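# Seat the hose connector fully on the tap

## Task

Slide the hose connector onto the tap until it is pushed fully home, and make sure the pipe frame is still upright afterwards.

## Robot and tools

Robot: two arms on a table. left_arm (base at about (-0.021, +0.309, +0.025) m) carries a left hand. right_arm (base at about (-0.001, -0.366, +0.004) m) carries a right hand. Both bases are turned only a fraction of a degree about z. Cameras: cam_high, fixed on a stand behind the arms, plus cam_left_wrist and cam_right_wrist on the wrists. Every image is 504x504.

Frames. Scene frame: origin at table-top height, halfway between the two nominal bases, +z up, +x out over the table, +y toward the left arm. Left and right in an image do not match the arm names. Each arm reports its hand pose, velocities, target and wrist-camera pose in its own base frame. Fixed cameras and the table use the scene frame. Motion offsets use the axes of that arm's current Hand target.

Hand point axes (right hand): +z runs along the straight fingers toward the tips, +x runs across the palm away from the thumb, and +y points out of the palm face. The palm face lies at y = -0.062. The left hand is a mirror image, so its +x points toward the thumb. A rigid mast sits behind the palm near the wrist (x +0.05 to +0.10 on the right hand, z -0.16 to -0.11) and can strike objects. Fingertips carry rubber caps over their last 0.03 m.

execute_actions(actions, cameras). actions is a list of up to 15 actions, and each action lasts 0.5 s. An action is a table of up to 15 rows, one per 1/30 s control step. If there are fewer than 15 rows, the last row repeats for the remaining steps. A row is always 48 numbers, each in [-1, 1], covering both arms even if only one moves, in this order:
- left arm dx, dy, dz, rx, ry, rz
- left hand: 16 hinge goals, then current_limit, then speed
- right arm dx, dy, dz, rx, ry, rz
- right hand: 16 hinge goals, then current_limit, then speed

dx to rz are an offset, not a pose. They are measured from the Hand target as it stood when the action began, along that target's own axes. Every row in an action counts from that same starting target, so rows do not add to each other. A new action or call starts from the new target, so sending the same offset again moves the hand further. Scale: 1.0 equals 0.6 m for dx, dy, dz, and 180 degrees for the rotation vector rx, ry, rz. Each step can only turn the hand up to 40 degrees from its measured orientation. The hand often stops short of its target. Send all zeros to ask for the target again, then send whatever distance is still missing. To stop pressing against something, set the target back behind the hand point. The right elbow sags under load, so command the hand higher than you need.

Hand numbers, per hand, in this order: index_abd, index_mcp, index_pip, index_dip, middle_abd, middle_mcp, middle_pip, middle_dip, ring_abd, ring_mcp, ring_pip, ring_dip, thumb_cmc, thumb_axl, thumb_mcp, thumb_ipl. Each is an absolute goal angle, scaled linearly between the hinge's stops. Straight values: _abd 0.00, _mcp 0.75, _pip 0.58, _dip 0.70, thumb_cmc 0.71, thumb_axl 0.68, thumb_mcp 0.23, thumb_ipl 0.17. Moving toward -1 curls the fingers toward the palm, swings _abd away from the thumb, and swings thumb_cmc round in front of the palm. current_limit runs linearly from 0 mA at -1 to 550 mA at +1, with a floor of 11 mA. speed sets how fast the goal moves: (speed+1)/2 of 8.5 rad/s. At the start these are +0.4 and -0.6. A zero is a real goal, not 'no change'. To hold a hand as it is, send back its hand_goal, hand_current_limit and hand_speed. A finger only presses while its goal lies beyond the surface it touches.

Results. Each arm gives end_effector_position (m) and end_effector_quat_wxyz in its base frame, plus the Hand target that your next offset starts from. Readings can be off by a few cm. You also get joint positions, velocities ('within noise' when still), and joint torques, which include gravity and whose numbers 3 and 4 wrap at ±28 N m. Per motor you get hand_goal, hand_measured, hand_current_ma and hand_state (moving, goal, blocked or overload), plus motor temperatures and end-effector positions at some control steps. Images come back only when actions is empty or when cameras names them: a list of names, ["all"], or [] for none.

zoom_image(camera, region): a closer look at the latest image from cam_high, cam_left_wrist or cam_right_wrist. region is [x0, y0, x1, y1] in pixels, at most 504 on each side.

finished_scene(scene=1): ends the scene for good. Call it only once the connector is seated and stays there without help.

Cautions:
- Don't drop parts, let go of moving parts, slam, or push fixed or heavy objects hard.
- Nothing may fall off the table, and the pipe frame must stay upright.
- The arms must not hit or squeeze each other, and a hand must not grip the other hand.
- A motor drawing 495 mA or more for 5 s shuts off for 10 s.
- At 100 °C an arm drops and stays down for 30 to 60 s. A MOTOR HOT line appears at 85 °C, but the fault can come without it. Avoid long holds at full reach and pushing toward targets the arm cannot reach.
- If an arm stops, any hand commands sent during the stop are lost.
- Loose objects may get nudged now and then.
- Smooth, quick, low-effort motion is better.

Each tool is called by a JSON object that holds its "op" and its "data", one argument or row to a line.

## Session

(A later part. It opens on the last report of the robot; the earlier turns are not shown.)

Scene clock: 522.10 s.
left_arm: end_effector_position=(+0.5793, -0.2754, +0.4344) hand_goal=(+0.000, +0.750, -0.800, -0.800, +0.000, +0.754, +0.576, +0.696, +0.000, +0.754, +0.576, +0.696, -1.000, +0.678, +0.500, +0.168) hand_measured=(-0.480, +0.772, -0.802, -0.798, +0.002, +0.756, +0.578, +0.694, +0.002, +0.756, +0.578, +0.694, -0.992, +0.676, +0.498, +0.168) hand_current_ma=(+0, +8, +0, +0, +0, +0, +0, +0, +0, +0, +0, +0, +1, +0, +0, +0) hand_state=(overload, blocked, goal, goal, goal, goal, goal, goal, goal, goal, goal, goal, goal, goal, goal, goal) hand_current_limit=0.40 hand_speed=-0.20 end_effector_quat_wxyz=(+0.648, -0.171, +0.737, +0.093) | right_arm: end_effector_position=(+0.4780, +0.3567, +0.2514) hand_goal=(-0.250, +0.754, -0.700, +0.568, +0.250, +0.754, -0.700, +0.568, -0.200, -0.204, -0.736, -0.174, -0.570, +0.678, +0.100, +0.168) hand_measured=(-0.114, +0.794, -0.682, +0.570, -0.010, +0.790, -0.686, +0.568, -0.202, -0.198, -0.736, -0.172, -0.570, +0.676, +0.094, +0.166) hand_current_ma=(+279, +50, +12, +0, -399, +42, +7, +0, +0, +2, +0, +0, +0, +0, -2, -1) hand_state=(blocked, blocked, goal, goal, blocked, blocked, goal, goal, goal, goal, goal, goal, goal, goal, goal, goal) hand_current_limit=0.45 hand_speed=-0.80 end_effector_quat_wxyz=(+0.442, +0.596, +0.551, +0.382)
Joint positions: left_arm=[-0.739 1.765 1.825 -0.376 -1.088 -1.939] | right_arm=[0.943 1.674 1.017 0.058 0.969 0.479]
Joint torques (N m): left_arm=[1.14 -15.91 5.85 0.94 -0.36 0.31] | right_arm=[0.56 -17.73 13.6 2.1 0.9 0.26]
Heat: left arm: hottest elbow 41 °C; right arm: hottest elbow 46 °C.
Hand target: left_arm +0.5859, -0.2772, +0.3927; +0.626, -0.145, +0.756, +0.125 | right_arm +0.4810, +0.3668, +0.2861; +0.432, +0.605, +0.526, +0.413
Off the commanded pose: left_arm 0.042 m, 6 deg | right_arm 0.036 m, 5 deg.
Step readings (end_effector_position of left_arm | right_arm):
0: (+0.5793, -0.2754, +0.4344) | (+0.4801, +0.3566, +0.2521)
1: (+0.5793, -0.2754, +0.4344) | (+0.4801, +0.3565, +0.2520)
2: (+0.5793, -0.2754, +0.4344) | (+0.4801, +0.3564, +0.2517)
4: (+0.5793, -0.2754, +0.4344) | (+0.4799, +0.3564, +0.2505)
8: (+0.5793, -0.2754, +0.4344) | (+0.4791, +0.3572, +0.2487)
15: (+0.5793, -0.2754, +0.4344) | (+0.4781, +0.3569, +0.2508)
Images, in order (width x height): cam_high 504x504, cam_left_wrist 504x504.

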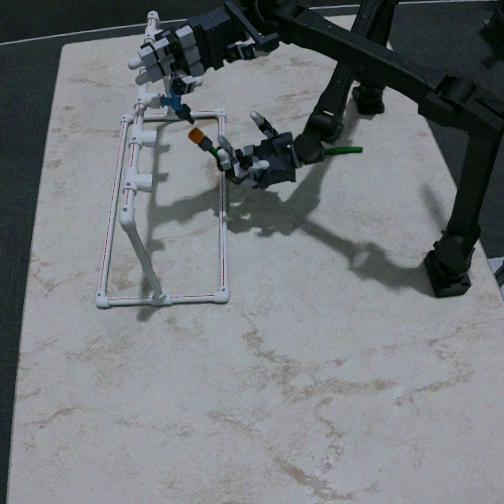

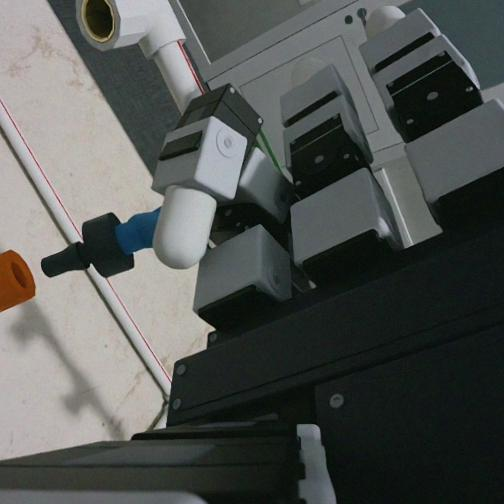

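{"op": "execute_actions", "data": {
  "actions": [
    [[0,0,0,0,0,0,0,0.75,-0.8,-0.8,0,0.754,0.576,0.696,0,0.754,0.576,0.696,-1,0.678,0.5,0.168,0.4,-0.2,0.0023,0.0479,-0.0143,-0.0102,0.0066,0.0239,-0.25,0.753,-0.7,0.568,0.25,0.753,-0.7,0.568,-0.2,-0.205,-0.737,-0.174,-0.571,0.678,0.1,0.168,0.45,-0.8]]
  ],
  "cameras": ["cam_high","cam_left_wrist"]
}}

{"op": "zoom_image", "data": {
  "camera": "cam_high",
  "region": [150, 80, 230, 160]
}}

{"op": "zoom_image", "data": {
  "camera": "cam_left_wrist",
  "region": [0, 180, 200, 380]
}}

Scene clock: 524.30 s.
left_arm: end_effector_position=(+0.5793, -0.2754, +0.4344) hand_goal=(+0.000, +0.750, -0.800, -0.800, +0.000, +0.754, +0.576, +0.696, +0.000, +0.754, +0.576, +0.696, -1.000, +0.678, +0.500, +0.168) hand_measured=(-0.480, +0.772, -0.802, -0.798, +0.002, +0.756, +0.578, +0.694, +0.002, +0.756, +0.578, +0.694, -0.992, +0.676, +0.498, +0.168) hand_current_ma=(+0, +8, +0, +0, +0, +0, +0, +0, +0, +0, +0, +0, +1, +0, +0, +0) hand_state=(overload, blocked, goal, goal, goal, goal, goal, goal, goal, goal, goal, goal, goal, goal, goal, goal) hand_current_limit=0.40 hand_speed=-0.20 end_effector_quat_wxyz=(+0.648, -0.171, +0.737, +0.093) | right_arm: end_effector_position=(+0.4775, +0.3567, +0.2827) hand_goal=(-0.250, +0.754, -0.700, +0.568, +0.250, +0.754, -0.700, +0.568, -0.200, -0.204, -0.736, -0.174, -0.570, +0.678, +0.100, +0.168) hand_measured=(-0.114, +0.794, -0.680, +0.570, -0.010, +0.790, -0.686, +0.568, -0.202, -0.198, -0.736, -0.172, -0.570, +0.676, +0.094, +0.166) hand_current_ma=(+279, +50, +12, +0, -399, +42, +7, +0, +0, +2, +0, +0, +0, +0, -2, -1) hand_state=(blocked, blocked, goal, goal, blocked, blocked, goal, goal, goal, goal, goal, goal, goal, goal, goal, goal) hand_current_limit=0.45 hand_speed=-0.80 end_effector_quat_wxyz=(+0.432, +0.605, +0.527, +0.411)
Joint positions: left_arm=[-0.739 1.765 1.825 -0.376 -1.088 -1.939] | right_arm=[0.945 1.637 1.043 0.058 0.969 0.499]
Joint torques (N m): left_arm=[1.14 -15.97 5.85 0.94 -0.36 0.31] | right_arm=[0.38 -16.79 14.32 2.29 0.78 0.21]
Heat: left arm: hottest elbow 41 °C; right arm: hottest elbow 46 °C.
Hand target: left_arm +0.5859, -0.2772, +0.3927; +0.626, -0.145, +0.756, +0.125 | right_arm +0.4810, +0.3668, +0.3163; +0.420, +0.613, +0.500, +0.444
Off the commanded pose: left_arm 0.042 m, 6 deg | right_arm 0.035 m, 5 deg.
Step readings (end_effector_position of left_arm | right_arm):
0: (+0.5793, -0.2754, +0.4344) | (+0.4780, +0.3567, +0.2514)
1: (+0.5793, -0.2754, +0.4344) | (+0.4780, +0.3567, +0.2516)
2: (+0.5793, -0.2754, +0.4344) | (+0.4780, +0.3566, +0.2521)
4: (+0.5793, -0.2754, +0.4344) | (+0.4778, +0.3561, +0.2551)
8: (+0.5793, -0.2754, +0.4344) | (+0.4770, +0.3553, +0.2688)
15: (+0.5793, -0.2754, +0.4344) | (+0.4778, +0.3566, +0.2828)
Images, in order (width x height): cam_high 504x504, cam_left_wrist 504x504.

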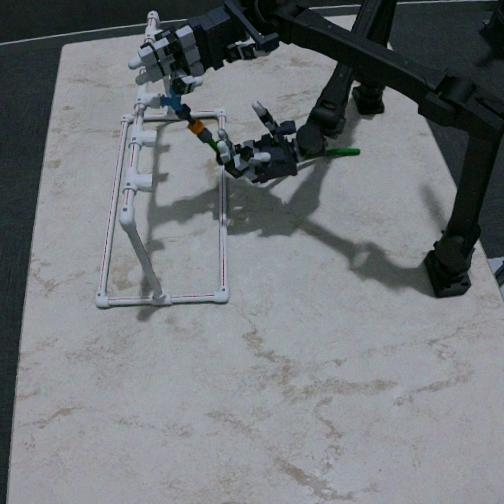

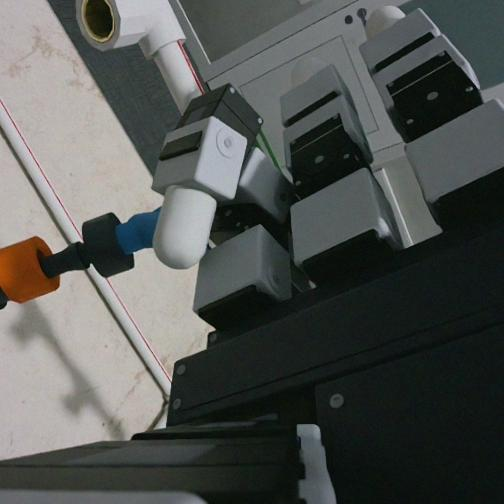

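Scaled by 6.300 from the camera's 504x504 image, which has a finer 720x720 frame.

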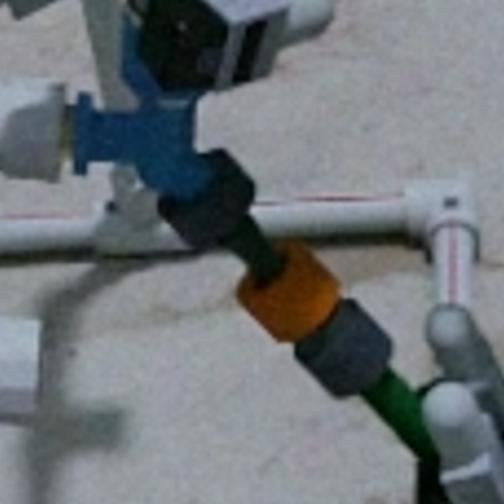

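Scaled by 2.520 from the camera's 504x504 image, which has a finer 720x720 frame.

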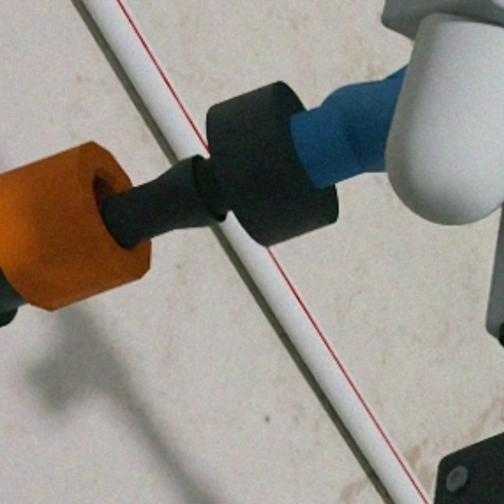

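{"op": "execute_actions", "data": {
  "actions": [
    [[0,0,0,0,0,0,0,0.75,-0.8,-0.8,0,0.754,0.576,0.696,0,0.754,0.576,0.696,-1,0.678,0.5,0.168,0.4,-0.2,-0.0135,0.0228,0.001,0,0,0,-0.25,0.753,-0.7,0.568,0.25,0.753,-0.7,0.568,-0.2,-0.205,-0.737,-0.174,-0.571,0.678,0.1,0.168,0.45,-0.8]]
  ],
  "cameras": ["cam_high","cam_left_wrist"]
}}

{"op": "zoom_image", "data": {
  "camera": "cam_high",
  "region": [150, 80, 230, 160]
}}

{"op": "zoom_image", "data": {
  "camera": "cam_left_wrist",
  "region": [0, 180, 200, 380]
}}

Scene clock: 525.87 s.
left_arm: end_effector_position=(+0.5793, -0.2754, +0.4344) hand_goal=(+0.000, +0.750, -0.800, -0.800, +0.000, +0.754, +0.576, +0.696, +0.000, +0.754, +0.576, +0.696, -1.000, +0.678, +0.500, +0.168) hand_measured=(-0.480, +0.772, -0.802, -0.798, +0.002, +0.756, +0.578, +0.694, +0.002, +0.756, +0.578, +0.694, -0.992, +0.676, +0.498, +0.168) hand_current_ma=(+0, +8, +0, +0, +0, +0, +0, +0, +0, +0, +0, +0, +1, +0, +0, +0) hand_state=(overload, blocked, goal, goal, goal, goal, goal, goal, goal, goal, goal, goal, goal, goal, goal, goal) hand_current_limit=0.40 hand_speed=-0.20 end_effector_quat_wxyz=(+0.648, -0.171, +0.737, +0.093) | right_arm: end_effector_position=(+0.4770, +0.3542, +0.2922) hand_goal=(-0.250, +0.754, -0.700, +0.568, +0.250, +0.754, -0.700, +0.568, -0.200, -0.204, -0.736, -0.174, -0.570, +0.678, +0.100, +0.168) hand_measured=(-0.114, +0.794, -0.678, +0.570, -0.010, +0.790, -0.684, +0.568, -0.202, -0.198, -0.736, -0.172, -0.570, +0.676, +0.094, +0.166) hand_current_ma=(+279, +50, +17, +0, -399, +42, +9, +0, +0, +2, +0, +0, +0, +0, -2, -1) hand_state=(blocked, blocked, blocked, goal, blocked, blocked, goal, goal, goal, goal, goal, goal, goal, goal, goal, goal) hand_current_limit=0.45 hand_speed=-0.80 end_effector_quat_wxyz=(+0.427, +0.606, +0.526, +0.417)
Joint positions: left_arm=[-0.739 1.765 1.825 -0.376 -1.088 -1.939] | right_arm=[0.942 1.615 1.043 0.048 0.959 0.499]
Joint torques (N m): left_arm=[1.08 -15.97 5.85 0.94 -0.36 0.3] | right_arm=[-0.32 -17.38 14.04 2.06 0.65 0.11]
Heat: left arm: hottest elbow 41 °C; right arm: hottest elbow 46 °C.
Hand target: left_arm +0.5859, -0.2772, +0.3927; +0.626, -0.145, +0.756, +0.125 | right_arm +0.4840, +0.3568, +0.3281; +0.420, +0.613, +0.500, +0.444
Off the commanded pose: left_arm 0.042 m, 6 deg | right_arm 0.037 m, 4 deg.
Step readings (end_effector_position of left_arm | right_arm):
0: (+0.5793, -0.2754, +0.4344) | (+0.4775, +0.3567, +0.2827)
1: (+0.5793, -0.2754, +0.4344) | (+0.4775, +0.3567, +0.2827)
2: (+0.5793, -0.2754, +0.4344) | (+0.4775, +0.3567, +0.2826)
4: (+0.5793, -0.2754, +0.4344) | (+0.4776, +0.3572, +0.2830)
8: (+0.5793, -0.2754, +0.4344) | (+0.4768, +0.3564, +0.2874)
15: (+0.5793, -0.2754, +0.4344) | (+0.4770, +0.3542, +0.2922)
Images, in order (width x height): cam_high 504x504, cam_left_wrist 504x504.

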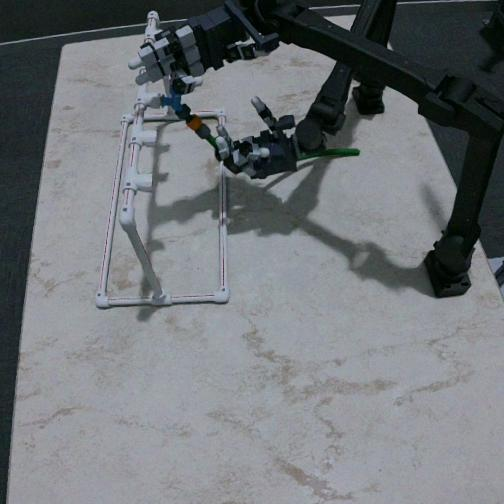

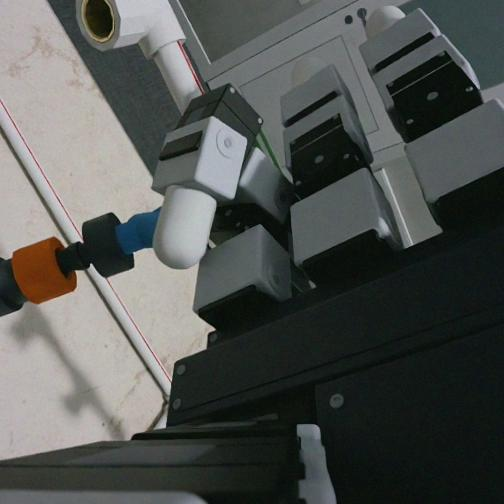

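Scaled by 6.300 from the camera's 504x504 image, which has a finer 720x720 frame.

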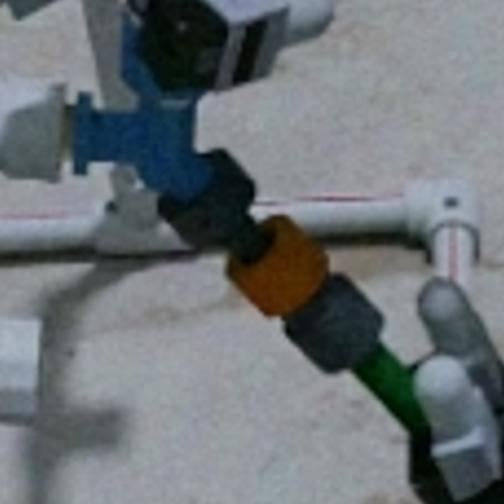

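Scaled by 2.520 from the camera's 504x504 image, which has a finer 720x720 frame.

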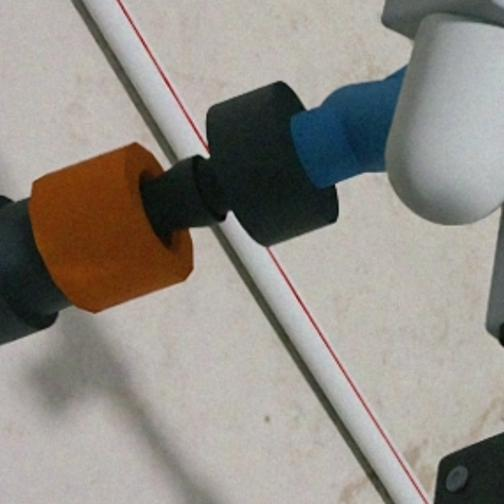

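{"op": "execute_actions", "data": {
  "actions": [
    [[0,0,0,0,0,0,0,0.75,-0.8,-0.8,0,0.754,0.576,0.696,0,0.754,0.576,0.696,-1,0.678,0.5,0.168,0.4,-0.2,0.0002,0.0196,0.0036,0,0,0,-0.25,0.753,-0.7,0.568,0.25,0.753,-0.7,0.568,-0.2,-0.205,-0.737,-0.174,-0.571,0.678,0.1,0.168,0.45,-0.8]]
  ],
  "cameras": ["cam_high","cam_left_wrist"]
}}

{"op": "zoom_image", "data": {
  "camera": "cam_high",
  "region": [150, 80, 230, 160]
}}

{"op": "zoom_image", "data": {
  "camera": "cam_left_wrist",
  "region": [0, 180, 200, 380]
}}

Scene clock: 527.20 s.
left_arm: end_effector_position=(+0.5793, -0.2754, +0.4344) hand_goal=(+0.000, +0.750, -0.800, -0.800, +0.000, +0.754, +0.576, +0.696, +0.000, +0.754, +0.576, +0.696, -1.000, +0.678, +0.500, +0.168) hand_measured=(-0.480, +0.772, -0.802, -0.798, +0.002, +0.756, +0.578, +0.694, +0.002, +0.756, +0.578, +0.694, -0.992, +0.676, +0.498, +0.168) hand_current_ma=(+0, +8, +0, +0, +0, +0, +0, +0, +0, +0, +0, +0, +1, +0, +0, +0) hand_state=(overload, blocked, goal, goal, goal, goal, goal, goal, goal, goal, goal, goal, goal, goal, goal, goal) hand_current_limit=0.40 hand_speed=-0.20 end_effector_quat_wxyz=(+0.648, -0.171, +0.737, +0.093) | right_arm: end_effector_position=(+0.4798, +0.3515, +0.2963) hand_goal=(-0.250, +0.754, -0.700, +0.568, +0.250, +0.754, -0.700, +0.568, -0.200, -0.204, -0.736, -0.174, -0.570, +0.678, +0.100, +0.168) hand_measured=(-0.114, +0.794, -0.678, +0.570, -0.010, +0.790, -0.684, +0.568, -0.202, -0.198, -0.736, -0.172, -0.570, +0.676, +0.094, +0.166) hand_current_ma=(+279, +50, +17, +0, -399, +43, +9, +0, +0, +2, +0, +0, +0, +0, -2, -1) hand_state=(blocked, blocked, blocked, goal, blocked, blocked, goal, goal, goal, goal, goal, goal, goal, goal, goal, goal) hand_current_limit=0.45 hand_speed=-0.80 end_effector_quat_wxyz=(+0.426, +0.607, +0.528, +0.414)
Joint positions: left_arm=[-0.739 1.765 1.825 -0.376 -1.088 -1.939] | right_arm=[0.934 1.605 1.049 0.026 0.95 0.499]
Joint torques (N m): left_arm=[1.14 -15.97 5.83 0.94 -0.36 0.31] | right_arm=[-0.56 -17.61 15.04 2.04 0.67 0.02]
Heat: left arm: hottest elbow 40 °C; right arm: hottest elbow 46 °C.
Hand target: left_arm +0.5859, -0.2772, +0.3927; +0.626, -0.145, +0.756, +0.125 | right_arm +0.4889, +0.3550, +0.3390; +0.420, +0.613, +0.500, +0.444
Off the commanded pose: left_arm 0.042 m, 6 deg | right_arm 0.044 m, 5 deg.
Step readings (end_effector_position of left_arm | right_arm):
0: (+0.5793, -0.2754, +0.4344) | (+0.4770, +0.3542, +0.2922)
1: (+0.5793, -0.2754, +0.4344) | (+0.4770, +0.3543, +0.2921)
2: (+0.5793, -0.2754, +0.4344) | (+0.4771, +0.3543, +0.2918)
4: (+0.5793, -0.2754, +0.4344) | (+0.4779, +0.3533, +0.2916)
8: (+0.5793, -0.2754, +0.4344) | (+0.4791, +0.3513, +0.2940)
15: (+0.5793, -0.2754, +0.4344) | (+0.4798, +0.3515, +0.2964)
Images, in order (width x height): cam_high 504x504, cam_left_wrist 504x504.

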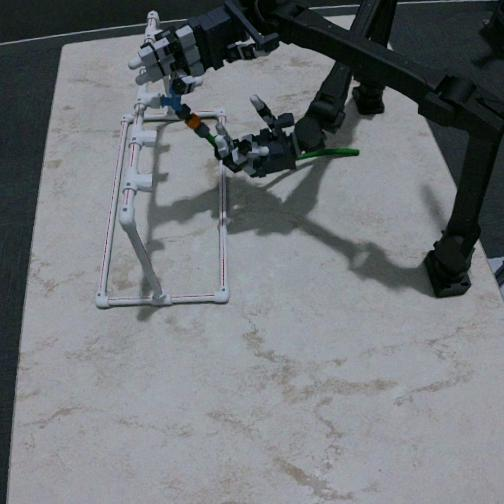

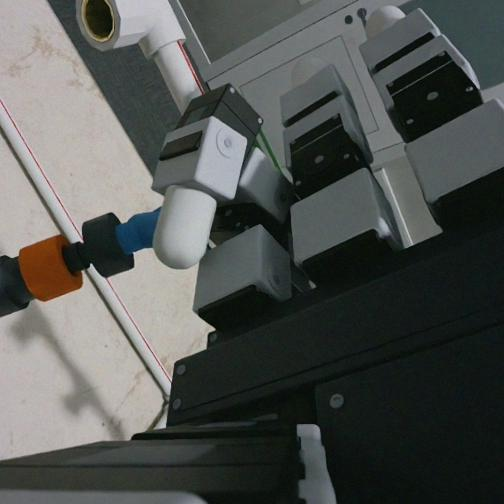

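Scaled by 6.300 from the camera's 504x504 image, which has a finer 720x720 frame.

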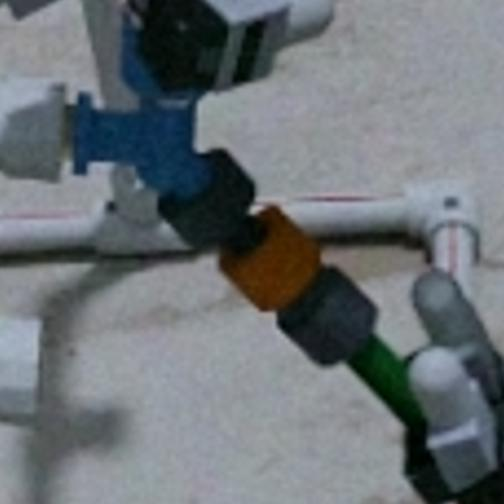

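Scaled by 2.520 from the camera's 504x504 image, which has a finer 720x720 frame.

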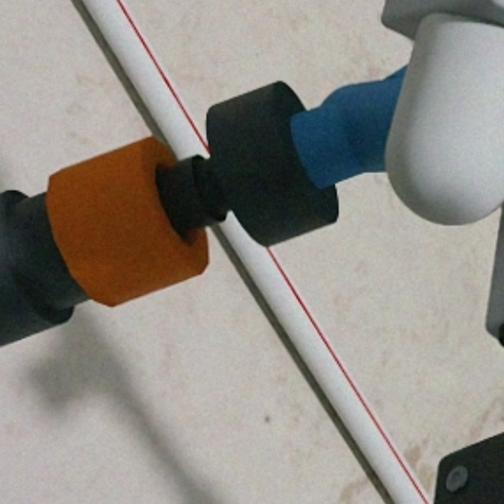

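{"op": "execute_actions", "data": {
  "actions": [
    [[0,0,0,0,0,0,0,0.75,-0.8,-0.8,0,0.754,0.576,0.696,0,0.754,0.576,0.696,-1,0.678,0.5,0.168,0.4,-0.2,0.0002,0.0196,0.0036,0,0,0,-0.25,0.753,-0.7,0.568,0.25,0.753,-0.7,0.568,-0.2,-0.205,-0.737,-0.174,-0.571,0.678,0.1,0.168,0.45,-0.8]]
  ],
  "cameras": ["cam_high","cam_left_wrist"]
}}

{"op": "zoom_image", "data": {
  "camera": "cam_high",
  "region": [150, 80, 230, 160]
}}

{"op": "zoom_image", "data": {
  "camera": "cam_left_wrist",
  "region": [0, 180, 200, 380]
}}

Scene clock: 528.47 s.
left_arm: end_effector_position=(+0.5793, -0.2754, +0.4344) hand_goal=(+0.000, +0.750, -0.800, -0.800, +0.000, +0.754, +0.576, +0.696, +0.000, +0.754, +0.576, +0.696, -1.000, +0.678, +0.500, +0.168) hand_measured=(-0.484, +0.772, -0.802, -0.798, +0.002, +0.756, +0.578, +0.694, +0.002, +0.756, +0.578, +0.694, -0.992, +0.676, +0.498, +0.168) hand_current_ma=(+0, +8, +0, +0, +0, +0, +0, +0, +0, +0, +0, +0, +1, +0, +0, +0) hand_state=(overload, blocked, goal, goal, goal, goal, goal, goal, goal, goal, goal, goal, goal, goal, goal, goal) hand_current_limit=0.40 hand_speed=-0.20 end_effector_quat_wxyz=(+0.648, -0.171, +0.737, +0.093) | right_arm: end_effector_position=(+0.4837, +0.3498, +0.3015) hand_goal=(-0.250, +0.754, -0.700, +0.568, +0.250, +0.754, -0.700, +0.568, -0.200, -0.204, -0.736, -0.174, -0.570, +0.678, +0.100, +0.168) hand_measured=(-0.114, +0.796, -0.676, +0.570, -0.010, +0.794, -0.684, +0.568, -0.202, -0.198, -0.736, -0.172, -0.570, +0.676, +0.094, +0.166) hand_current_ma=(+279, +52, +17, +0, -399, +47, +9, +0, +0, +2, +0, +0, +0, +0, -2, -1) hand_state=(blocked, blocked, blocked, goal, blocked, blocked, goal, goal, goal, goal, goal, goal, goal, goal, goal, goal) hand_current_limit=0.45 hand_speed=-0.80 end_effector_quat_wxyz=(+0.424, +0.608, +0.530, +0.411)
Joint positions: left_arm=[-0.739 1.765 1.825 -0.376 -1.088 -1.939] | right_arm=[0.926 1.597 1.06 0.002 0.939 0.499]
Joint torques (N m): left_arm=[1.14 -15.97 5.85 0.94 -0.36 0.31] | right_arm=[-0.62 -17.79 15.64 2.04 0.75 -0.03]
Heat: left arm: hottest elbow 40 °C; right arm: hottest elbow 47 °C.
Hand target: left_arm +0.5859, -0.2771, +0.3927; +0.626, -0.145, +0.756, +0.125 | right_arm +0.4939, +0.3532, +0.3495; +0.420, +0.613, +0.501, +0.444
Off the commanded pose: left_arm 0.042 m, 6 deg | right_arm 0.049 m, 5 deg.
Step readings (end_effector_position of left_arm | right_arm):
0: (+0.5793, -0.2754, +0.4344) | (+0.4798, +0.3515, +0.2963)
1: (+0.5793, -0.2754, +0.4344) | (+0.4799, +0.3514, +0.2962)
2: (+0.5793, -0.2754, +0.4344) | (+0.4803, +0.3513, +0.2962)
4: (+0.5793, -0.2754, +0.4344) | (+0.4817, +0.3504, +0.2971)
8: (+0.5793, -0.2754, +0.4344) | (+0.4834, +0.3498, +0.3017)
15: (+0.5793, -0.2754, +0.4344) | (+0.4836, +0.3496, +0.3014)
Images, in order (width x height): cam_high 504x504, cam_left_wrist 504x504.

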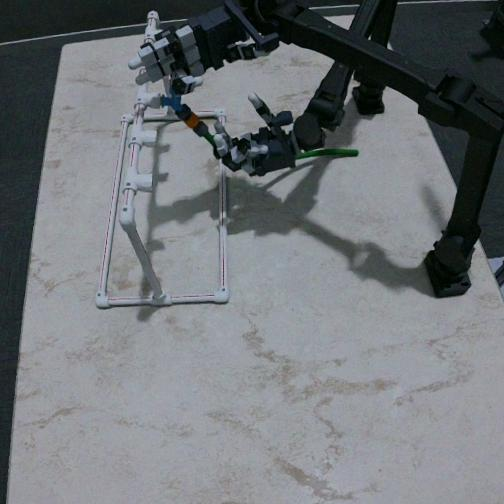

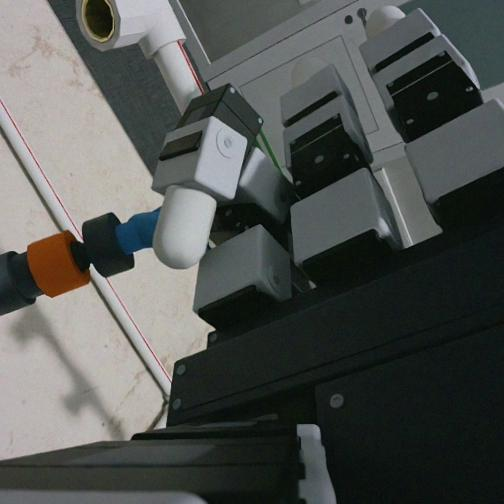

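Scaled by 6.300 from the camera's 504x504 image, which has a finer 720x720 frame.

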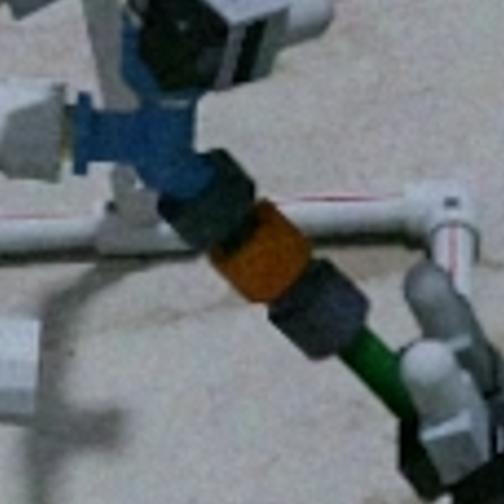

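Scaled by 2.520 from the camera's 504x504 image, which has a finer 720x720 frame.

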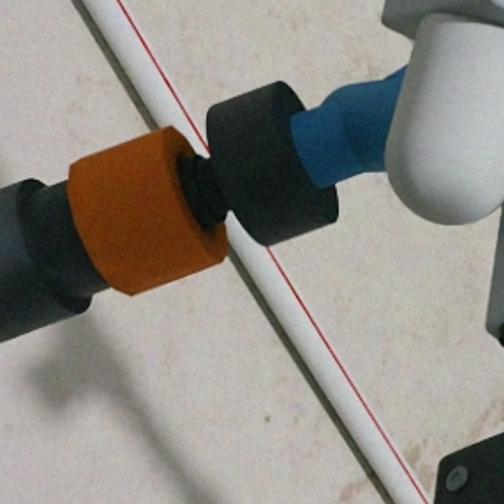

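{"op": "execute_actions", "data": {
  "actions": [
    [[0,0,0,0,0,0,0,0.75,-0.8,-0.8,0,0.754,0.576,0.696,0,0.754,0.576,0.696,-1,0.678,0.5,0.168,0.4,-0.2,0.0002,0.0196,0.0036,0,0,0,-0.25,0.753,-0.7,0.568,0.25,0.753,-0.7,0.568,-0.2,-0.205,-0.737,-0.174,-0.571,0.678,0.1,0.168,0.45,-0.8]]
  ],
  "cameras": ["cam_high","cam_left_wrist"]
}}

{"op": "zoom_image", "data": {
  "camera": "cam_high",
  "region": [150, 80, 230, 160]
}}

{"op": "zoom_image", "data": {
  "camera": "cam_left_wrist",
  "region": [0, 180, 200, 380]
}}

Scene clock: 529.70 s.
left_arm: end_effector_position=(+0.5793, -0.2754, +0.4344) hand_goal=(+0.000, +0.750, -0.800, -0.800, +0.000, +0.754, +0.576, +0.696, +0.000, +0.754, +0.576, +0.696, -1.000, +0.678, +0.500, +0.168) hand_measured=(-0.484, +0.772, -0.802, -0.798, +0.002, +0.756, +0.578, +0.694, +0.002, +0.756, +0.578, +0.694, -0.992, +0.676, +0.498, +0.168) hand_current_ma=(+0, +8, +0, +0, +0, +0, +0, +0, +0, +0, +0, +0, +1, +0, +0, +0) hand_state=(overload, blocked, goal, goal, goal, goal, goal, goal, goal, goal, goal, goal, goal, goal, goal, goal) hand_current_limit=0.40 hand_speed=-0.20 end_effector_quat_wxyz=(+0.648, -0.171, +0.737, +0.093) | right_arm: end_effector_position=(+0.4864, +0.3494, +0.3026) hand_goal=(-0.250, +0.754, -0.700, +0.568, +0.250, +0.754, -0.700, +0.568, -0.200, -0.204, -0.736, -0.174, -0.570, +0.678, +0.100, +0.168) hand_measured=(-0.114, +0.796, -0.676, +0.570, -0.010, +0.794, -0.684, +0.568, -0.202, -0.198, -0.736, -0.172, -0.570, +0.676, +0.094, +0.166) hand_current_ma=(+279, +53, +17, +0, -399, +48, +9, +0, +0, +2, +0, +0, +0, +0, -2, -1) hand_state=(blocked, blocked, blocked, goal, blocked, blocked, goal, goal, goal, goal, goal, goal, goal, goal, goal, goal) hand_current_limit=0.45 hand_speed=-0.80 end_effector_quat_wxyz=(+0.423, +0.607, +0.536, +0.406)
Joint positions: left_arm=[-0.739 1.765 1.825 -0.376 -1.088 -1.939] | right_arm=[0.921 1.594 1.068 -0.023 0.931 0.498]
Joint torques (N m): left_arm=[1.2 -15.97 5.85 0.94 -0.36 0.31] | right_arm=[-1.08 -18.55 16.38 2.29 0.78 -0.09]
Heat: left arm: hottest elbow 40 °C; right arm: hottest elbow 47 °C.
Hand target: left_arm +0.5859, -0.2771, +0.3927; +0.626, -0.145, +0.756, +0.125 | right_arm +0.4989, +0.3514, +0.3606; +0.420, +0.613, +0.500, +0.444
Off the commanded pose: left_arm 0.042 m, 6 deg | right_arm 0.059 m, 6 deg.
Step readings (end_effector_position of left_arm | right_arm):
0: (+0.5793, -0.2754, +0.4344) | (+0.4837, +0.3498, +0.3015)
1: (+0.5793, -0.2754, +0.4344) | (+0.4838, +0.3498, +0.3017)
2: (+0.5793, -0.2754, +0.4344) | (+0.4840, +0.3498, +0.3018)
4: (+0.5793, -0.2754, +0.4344) | (+0.4849, +0.3499, +0.3024)
8: (+0.5793, -0.2754, +0.4344) | (+0.4860, +0.3493, +0.3022)
15: (+0.5793, -0.2754, +0.4344) | (+0.4863, +0.3493, +0.3024)
Images, in order (width x height): cam_high 504x504, cam_left_wrist 504x504.

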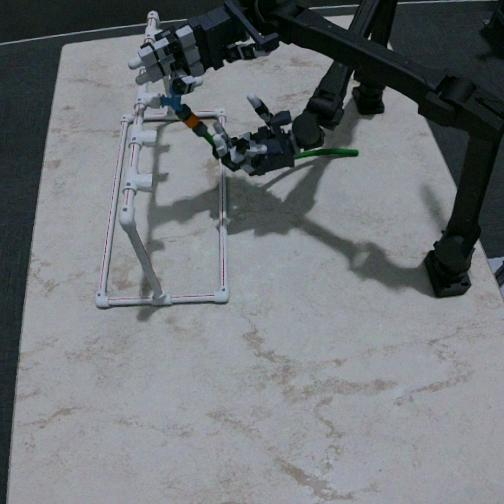

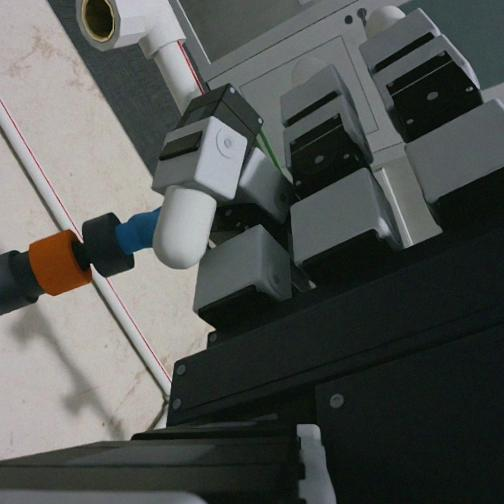

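Scaled by 6.300 from the camera's 504x504 image, which has a finer 720x720 frame.

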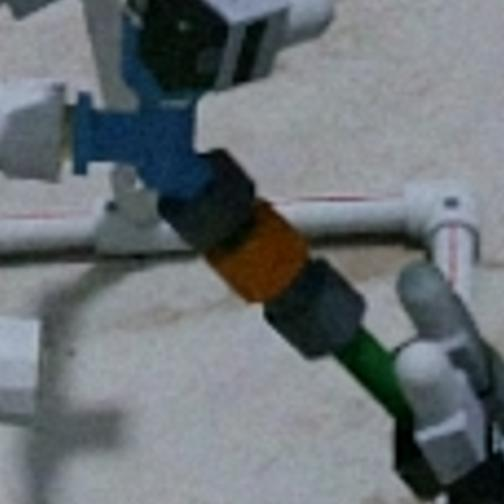

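Scaled by 2.520 from the camera's 504x504 image, which has a finer 720x720 frame.

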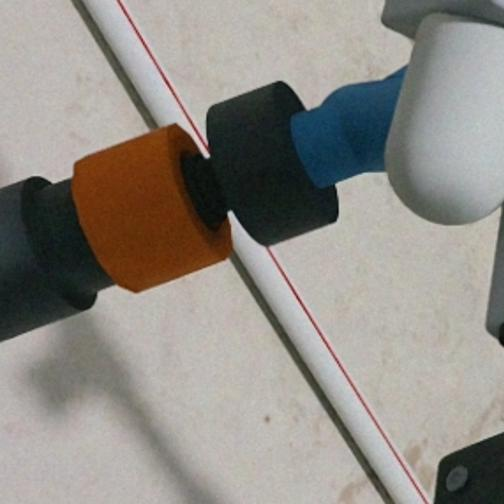

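{"op": "execute_actions", "data": {
  "actions": [
    [[0,0,0,0,0,0,0,0.75,-0.8,-0.8,0,0.754,0.576,0.696,0,0.754,0.576,0.696,-1,0.678,0.5,0.168,0.4,-0.2,-0.001,0.016,0.0,-0.028,0,0,-0.25,0.753,-0.7,0.568,0.25,0.753,-0.7,0.568,-0.2,-0.205,-0.737,-0.174,-0.571,0.678,0.1,0.168,0.45,-0.8]]
  ],
  "cameras": ["cam_high","cam_left_wrist"]
}}

{"op": "zoom_image", "data": {
  "camera": "cam_high",
  "region": [150, 80, 230, 160]
}}

{"op": "zoom_image", "data": {
  "camera": "cam_left_wrist",
  "region": [0, 180, 200, 380]
}}

Scene clock: 531.90 s.
left_arm: end_effector_position=(+0.5799, -0.2737, +0.4332) hand_goal=(+0.000, +0.750, -0.800, -0.800, +0.000, +0.754, +0.576, +0.696, +0.000, +0.754, +0.576, +0.696, -1.000, +0.678, +0.500, +0.168) hand_measured=(-0.502, +0.772, -0.802, -0.798, +0.002, +0.756, +0.578, +0.694, +0.002, +0.756, +0.578, +0.694, -0.992, +0.676, +0.498, +0.168) hand_current_ma=(+0, +8, +0, +0, +0, +0, +0, +0, +0, +0, +0, +0, +1, +0, +0, +0) hand_state=(overload, blocked, goal, goal, goal, goal, goal, goal, goal, goal, goal, goal, goal, goal, goal, goal) hand_current_limit=0.40 hand_speed=-0.20 end_effector_quat_wxyz=(+0.648, -0.173, +0.736, +0.094) | right_arm: end_effector_position=(+0.4895, +0.3559, +0.3103) hand_goal=(-0.250, +0.754, -0.700, +0.568, +0.250, +0.754, -0.700, +0.568, -0.200, -0.204, -0.736, -0.174, -0.570, +0.678, +0.100, +0.168) hand_measured=(-0.114, +0.842, -0.668, +0.570, -0.010, +0.838, -0.672, +0.568, -0.202, -0.198, -0.736, -0.172, -0.570, +0.676, +0.094, +0.166) hand_current_ma=(+279, +185, +31, +0, -399, +175, +25, +0, +0, +2, +0, +0, +0, +0, -2, -1) hand_state=(blocked, blocked, blocked, goal, blocked, blocked, blocked, goal, goal, goal, goal, goal, goal, goal, goal, goal) hand_current_limit=0.45 hand_speed=-0.80 end_effector_quat_wxyz=(+0.440, +0.591, +0.531, +0.417)
Joint positions: left_arm=[-0.736 1.765 1.822 -0.372 -1.09 -1.939] | right_arm=[0.919 1.612 1.068 0.076 0.946 0.416]
Joint torques (N m): left_arm=[0.97 -15.97 6.12 0.83 -0.3 0.31] | right_arm=[-1.67 -18.55 14.39 5.5 1.4 -0.32]
Heat: left arm: hottest elbow 40 °C; right arm: hottest elbow 47 °C.
Hand target: left_arm +0.5859, -0.2772, +0.3927; +0.626, -0.145, +0.756, +0.125 | right_arm +0.5011, +0.3495, +0.3697; +0.447, +0.594, +0.480, +0.466
Off the commanded pose: left_arm 0.041 m, 6 deg | right_arm 0.061 m, 8 deg.
Step readings (end_effector_position of left_arm | right_arm):
0: (+0.5793, -0.2754, +0.4344) | (+0.4864, +0.3494, +0.3026)
1: (+0.5793, -0.2754, +0.4344) | (+0.4864, +0.3495, +0.3026)
2: (+0.5793, -0.2754, +0.4344) | (+0.4863, +0.3495, +0.3034)
4: (+0.5793, -0.2754, +0.4344) | (+0.4864, +0.3501, +0.3066)
8: (+0.5796, -0.2750, +0.4339) | (+0.4874, +0.3525, +0.3097)
15: (+0.5798, -0.2743, +0.4337) | (+0.4889, +0.3549, +0.3096)
Images, in order (width x height): cam_high 504x504, cam_left_wrist 504x504.

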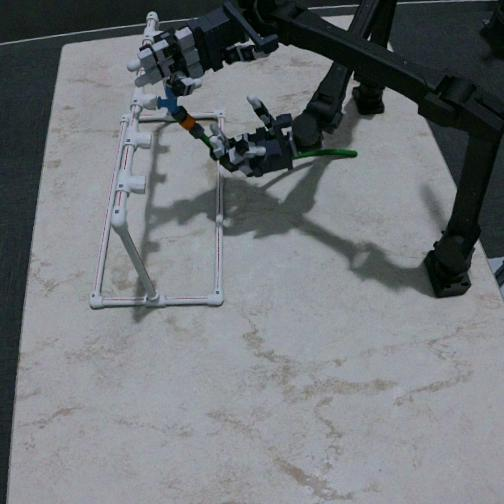

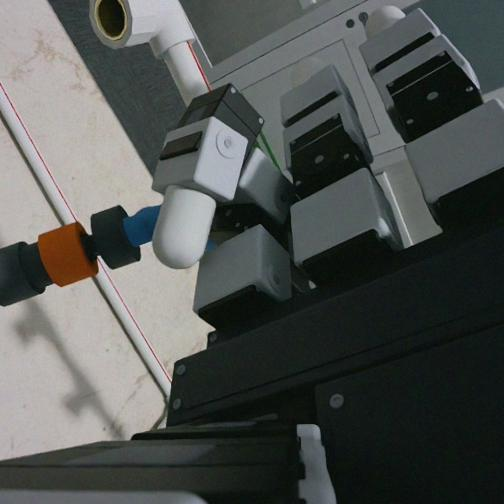

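Scaled by 6.300 from the camera's 504x504 image, which has a finer 720x720 frame.

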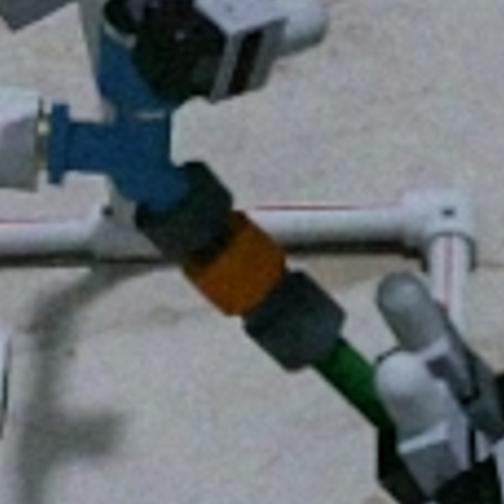

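Scaled by 2.520 from the camera's 504x504 image, which has a finer 720x720 frame.

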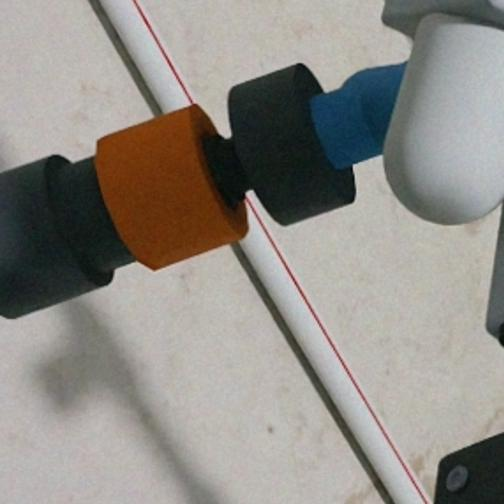

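{"op": "execute_actions", "data": {
  "actions": [
    [[0,0,0,0,0,0,0,0.75,-0.8,-0.8,0,0.754,0.576,0.696,0,0.754,0.576,0.696,-1,0.678,0.5,0.168,0.4,-0.2,0,0,0,0,0,0,-0.25,0.81,-0.67,0.568,0.25,0.81,-0.67,0.568,-0.2,-0.205,-0.737,-0.174,-0.571,0.678,0.1,0.168,0.45,-0.8]]
  ],
  "cameras": ["cam_high","cam_left_wrist"]
}}

{"op": "zoom_image", "data": {
  "camera": "cam_high",
  "region": [150, 80, 230, 160]
}}

Scene clock: 538.90 s.
left_arm: end_effector_position=(+0.5800, -0.2735, +0.4332) hand_goal=(+0.000, +0.750, -0.800, -0.800, +0.000, +0.754, +0.576, +0.696, +0.000, +0.754, +0.576, +0.696, -1.000, +0.678, +0.500, +0.168) hand_measured=(-0.502, +0.772, -0.802, -0.798, +0.002, +0.756, +0.578, +0.694, +0.002, +0.756, +0.578, +0.694, -0.992, +0.676, +0.498, +0.168) hand_current_ma=(+0, +8, +0, +0, +0, +0, +0, +0, +0, +0, +0, +0, +1, +0, +0, +0) hand_state=(overload, blocked, goal, goal, goal, goal, goal, goal, goal, goal, goal, goal, goal, goal, goal, goal) hand_current_limit=0.40 hand_speed=-0.20 end_effector_quat_wxyz=(+0.648, -0.173, +0.736, +0.094) | right_arm: end_effector_position=(+0.4895, +0.3563, +0.3131) hand_goal=(-0.250, +0.810, -0.670, +0.568, +0.250, +0.810, -0.670, +0.568, -0.200, -0.204, -0.736, -0.174, -0.570, +0.678, +0.100, +0.168) hand_measured=(-0.114, +0.874, -0.656, +0.570, -0.010, +0.870, -0.656, +0.568, -0.202, -0.198, -0.736, -0.172, -0.570, +0.676, +0.094, +0.166) hand_current_ma=(+279, +109, +7, +0, -399, +98, +7, +0, +0, +2, +0, +0, +0, +0, -2, -1) hand_state=(blocked, blocked, goal, goal, blocked, blocked, goal, goal, goal, goal, goal, goal, goal, goal, goal, goal) hand_current_limit=0.45 hand_speed=-0.80 end_effector_quat_wxyz=(+0.441, +0.590, +0.528, +0.422)
Joint positions: left_arm=[-0.735 1.765 1.822 -0.372 -1.09 -1.939] | right_arm=[0.919 1.612 1.068 0.093 0.948 0.408]
Joint torques (N m): left_arm=[0.91 -15.97 6.11 0.83 -0.3 0.31] | right_arm=[-1.55 -18.49 14.42 5.14 1.23 -0.33]
Heat: left arm: hottest elbow 40 °C; right arm: hottest elbow 46 °C.
Hand target: left_arm +0.5859, -0.2771, +0.3927; +0.626, -0.145, +0.756, +0.125 | right_arm +0.5010, +0.3495, +0.3697; +0.447, +0.594, +0.480, +0.466
Off the commanded pose: left_arm 0.041 m, 6 deg | right_arm 0.058 m, 7 deg.
Step readings (end_effector_position of left_arm | right_arm):
0: (+0.5799, -0.2737, +0.4332) | (+0.4895, +0.3559, +0.3103)
1: (+0.5799, -0.2737, +0.4332) | (+0.4895, +0.3559, +0.3103)
2: (+0.5799, -0.2737, +0.4332) | (+0.4895, +0.3559, +0.3107)
4: (+0.5799, -0.2737, +0.4332) | (+0.4895, +0.3559, +0.3120)
8: (+0.5799, -0.2737, +0.4332) | (+0.4895, +0.3562, +0.3129)
15: (+0.5800, -0.2735, +0.4332) | (+0.4895, +0.3563, +0.3130)
Images, in order (width x height): cam_high 504x504, cam_left_wrist 504x504.

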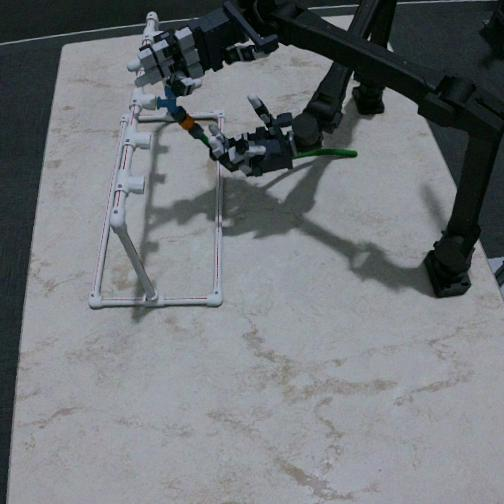

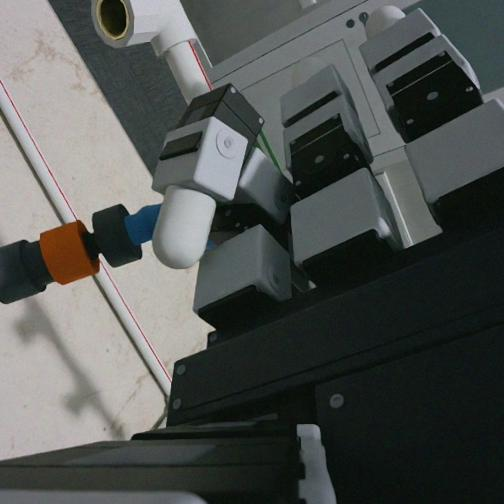

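Scaled by 6.300 from the camera's 504x504 image, which has a finer 720x720 frame.

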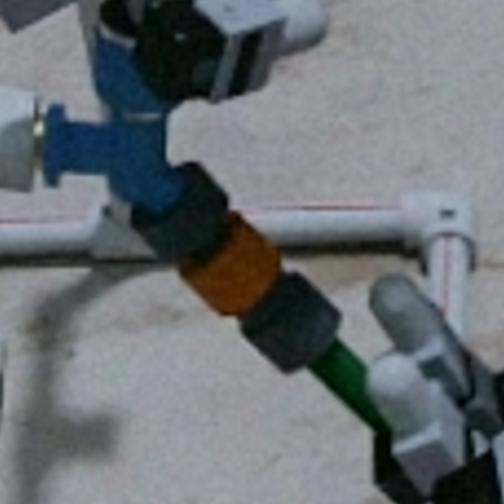

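{"op": "execute_actions", "data": {
  "actions": [
    [[0,0,0,0,0,0,0,0.75,-0.8,-0.8,0,0.754,0.576,0.696,0,0.754,0.576,0.696,-1,0.678,0.5,0.168,0.4,-0.2,0,0,0,0,0,0,-0.25,0.88,-0.656,0.568,0.25,0.88,-0.656,0.568,-0.2,-0.205,-0.737,-0.174,-0.571,0.678,0.1,0.168,0.45,-0.8]]
  ]
}}

Scene clock: 539.93 s.
left_arm: end_effector_position=(+0.5800, -0.2735, +0.4329) hand_goal=(+0.000, +0.750, -0.800, -0.800, +0.000, +0.754, +0.576, +0.696, +0.000, +0.754, +0.576, +0.696, -1.000, +0.678, +0.500, +0.168) hand_measured=(-0.502, +0.772, -0.802, -0.798, +0.002, +0.756, +0.578, +0.694, +0.002, +0.756, +0.578, +0.694, -0.992, +0.676, +0.498, +0.168) hand_current_ma=(+0, +8, +0, +0, +0, +0, +0, +0, +0, +0, +0, +0, +1, +0, +0, +0) hand_state=(overload, blocked, goal, goal, goal, goal, goal, goal, goal, goal, goal, goal, goal, goal, goal, goal) hand_current_limit=0.40 hand_speed=-0.20 end_effector_quat_wxyz=(+0.647, -0.173, +0.736, +0.094) | right_arm: end_effector_position=(+0.4894, +0.3563, +0.3160) hand_goal=(-0.250, +0.880, -0.656, +0.568, +0.250, +0.880, -0.656, +0.568, -0.200, -0.204, -0.736, -0.174, -0.570, +0.678, +0.100, +0.168) hand_measured=(-0.114, +0.918, -0.658, +0.570, -0.010, +0.912, -0.652, +0.568, -0.202, -0.198, -0.736, -0.172, -0.570, +0.676, +0.094, +0.166) hand_current_ma=(+279, +44, +0, +0, -399, +34, +1, +0, +0, +2, +0, +0, +0, +0, -2, -1) hand_state=(blocked, blocked, goal, goal, blocked, blocked, goal, goal, goal, goal, goal, goal, goal, goal, goal, goal) hand_current_limit=0.45 hand_speed=-0.80 end_effector_quat_wxyz=(+0.443, +0.589, +0.525, +0.426)
Joint positions: left_arm=[-0.735 1.765 1.821 -0.372 -1.09 -1.939] | right_arm=[0.919 1.612 1.068 0.109 0.952 0.4]
Joint torques (N m): left_arm=[0.97 -15.97 6.17 0.84 -0.31 0.31] | right_arm=[-1.67 -18.49 14.5 4.52 0.99 -0.27]
Heat: left arm: hottest elbow 40 °C; right arm: hottest elbow 46 °C.
Hand target: left_arm +0.5859, -0.2771, +0.3927; +0.626, -0.145, +0.756, +0.125 | right_arm +0.5010, +0.3495, +0.3697; +0.447, +0.594, +0.480, +0.466
Off the commanded pose: left_arm 0.041 m, 6 deg | right_arm 0.055 m, 7 deg.
Step readings (end_effector_position of left_arm | right_arm):
0: (+0.5800, -0.2735, +0.4332) | (+0.4895, +0.3563, +0.3131)
1: (+0.5800, -0.2735, +0.4332) | (+0.4895, +0.3563, +0.3131)
2: (+0.5800, -0.2735, +0.4332) | (+0.4895, +0.3562, +0.3134)
4: (+0.5800, -0.2735, +0.4332) | (+0.4894, +0.3559, +0.3148)
8: (+0.5800, -0.2735, +0.4329) | (+0.4894, +0.3561, +0.3159)
15: (+0.5800, -0.2735, +0.4329) | (+0.4894, +0.3562, +0.3160)

{"op": "execute_actions", "data": {
  "actions": [
    [[-0.1147,0.0007,-0.0213,0,0,0,0,0.75,-0.8,-0.8,0,0.754,0.576,0.696,0,0.754,0.576,0.696,-1,0.678,0.5,0.168,0.4,-0.2,0,0,0,0,0,0,-0.25,0.88,-0.656,0.568,0.25,0.88,-0.656,0.568,-0.2,-0.205,-0.737,-0.174,-0.571,0.678,0.1,0.168,0.45,-0.8]],
    [[-0.1147,0.0007,-0.0213,0,0,0,0,0.75,-0.8,-0.8,0,0.754,0.576,0.696,0,0.754,0.576,0.696,-1,0.678,0.5,0.168,0.4,-0.2,0,0,0,0,0,0,-0.25,0.88,-0.656,0.568,0.25,0.88,-0.656,0.568,-0.2,-0.205,-0.737,-0.174,-0.571,0.678,0.1,0.168,0.45,-0.8]]
  ],
  "cameras": ["cam_high"]
}}

Scene clock: 542.70 s.
left_arm: end_effector_position=(+0.5871, -0.2787, +0.5068) hand_goal=(+0.000, +0.750, -0.800, -0.800, +0.000, +0.754, +0.576, +0.696, +0.000, +0.754, +0.576, +0.696, -1.000, +0.678, +0.500, +0.168) hand_measured=(-0.502, +0.754, -0.802, -0.798, +0.002, +0.756, +0.578, +0.694, +0.002, +0.756, +0.578, +0.694, -0.992, +0.676, +0.498, +0.168) hand_current_ma=(+0, +0, +0, +0, +0, +0, +0, +0, +0, +0, +0, +0, +1, +0, +0, +0) hand_state=(overload, goal, goal, goal, goal, goal, goal, goal, goal, goal, goal, goal, goal, goal, goal, goal) hand_current_limit=0.40 hand_speed=-0.20 end_effector_quat_wxyz=(+0.617, -0.125, +0.764, +0.142) | right_arm: end_effector_position=(+0.4902, +0.3560, +0.3179) hand_goal=(-0.250, +0.880, -0.656, +0.568, +0.250, +0.880, -0.656, +0.568, -0.200, -0.204, -0.736, -0.174, -0.570, +0.678, +0.100, +0.168) hand_measured=(-0.114, +0.918, -0.650, +0.570, -0.010, +0.914, -0.650, +0.568, -0.202, -0.198, -0.736, -0.172, -0.570, +0.676, +0.094, +0.166) hand_current_ma=(+279, +45, +2, +0, -399, +39, +2, +0, +0, +2, +0, +0, +0, +0, -2, -1) hand_state=(blocked, blocked, goal, goal, blocked, blocked, goal, goal, goal, goal, goal, goal, goal, goal, goal, goal) hand_current_limit=0.45 hand_speed=-0.80 end_effector_quat_wxyz=(+0.446, +0.587, +0.524, +0.426)
Joint positions: left_arm=[-0.735 1.866 2.176 -0.746 -1.084 -1.898] | right_arm=[0.917 1.612 1.068 0.119 0.953 0.387]
Joint torques (N m): left_arm=[0.85 -20.6 14.3 1.13 -0.58 0.11] | right_arm=[-1.61 -18.37 14.5 4.18 0.9 -0.14]
Heat: left arm: hottest elbow 40 °C; right arm: hottest elbow 46 °C.
Hand target: left_arm +0.5862, -0.2771, +0.5327; +0.626, -0.145, +0.756, +0.125 | right_arm +0.5011, +0.3494, +0.3697; +0.447, +0.594, +0.480, +0.466
Off the commanded pose: left_arm 0.026 m, 3 deg | right_arm 0.053 m, 7 deg.
Step readings (end_effector_position of left_arm | right_arm):
0: (+0.5800, -0.2735, +0.4329) | (+0.4894, +0.3563, +0.3160)
1: (+0.5800, -0.2734, +0.4328) | (+0.4894, +0.3563, +0.3160)
2: (+0.5798, -0.2733, +0.4333) | (+0.4894, +0.3563, +0.3160)
4: (+0.5788, -0.2723, +0.4373) | (+0.4894, +0.3563, +0.3161)
8: (+0.5780, -0.2710, +0.4416) | (+0.4899, +0.3559, +0.3177)
15: (+0.5795, -0.2723, +0.4454) | (+0.4902, +0.3559, +0.3179)
16: (+0.5794, -0.2723, +0.4465) | (+0.4902, +0.3559, +0.3179)
17: (+0.5796, -0.2724, +0.4485) | (+0.4902, +0.3560, +0.3179)
19: (+0.5808, -0.2733, +0.4569) | (+0.4902, +0.3560, +0.3179)
23: (+0.5806, -0.2728, +0.4837) | (+0.4902, +0.3560, +0.3179)
30: (+0.5762, -0.2688, +0.5249) | (+0.4902, +0.3560, +0.3179)
Images, in order (width x height): cam_high 504x504.

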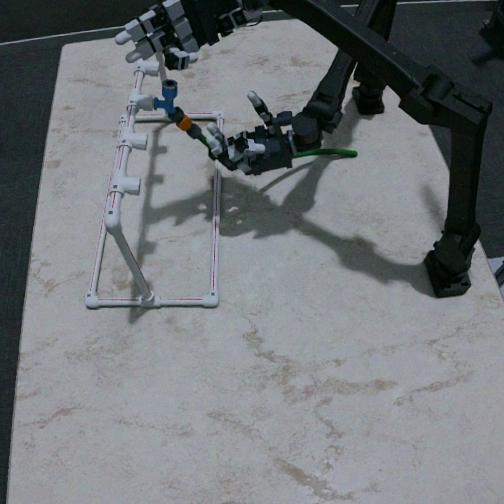

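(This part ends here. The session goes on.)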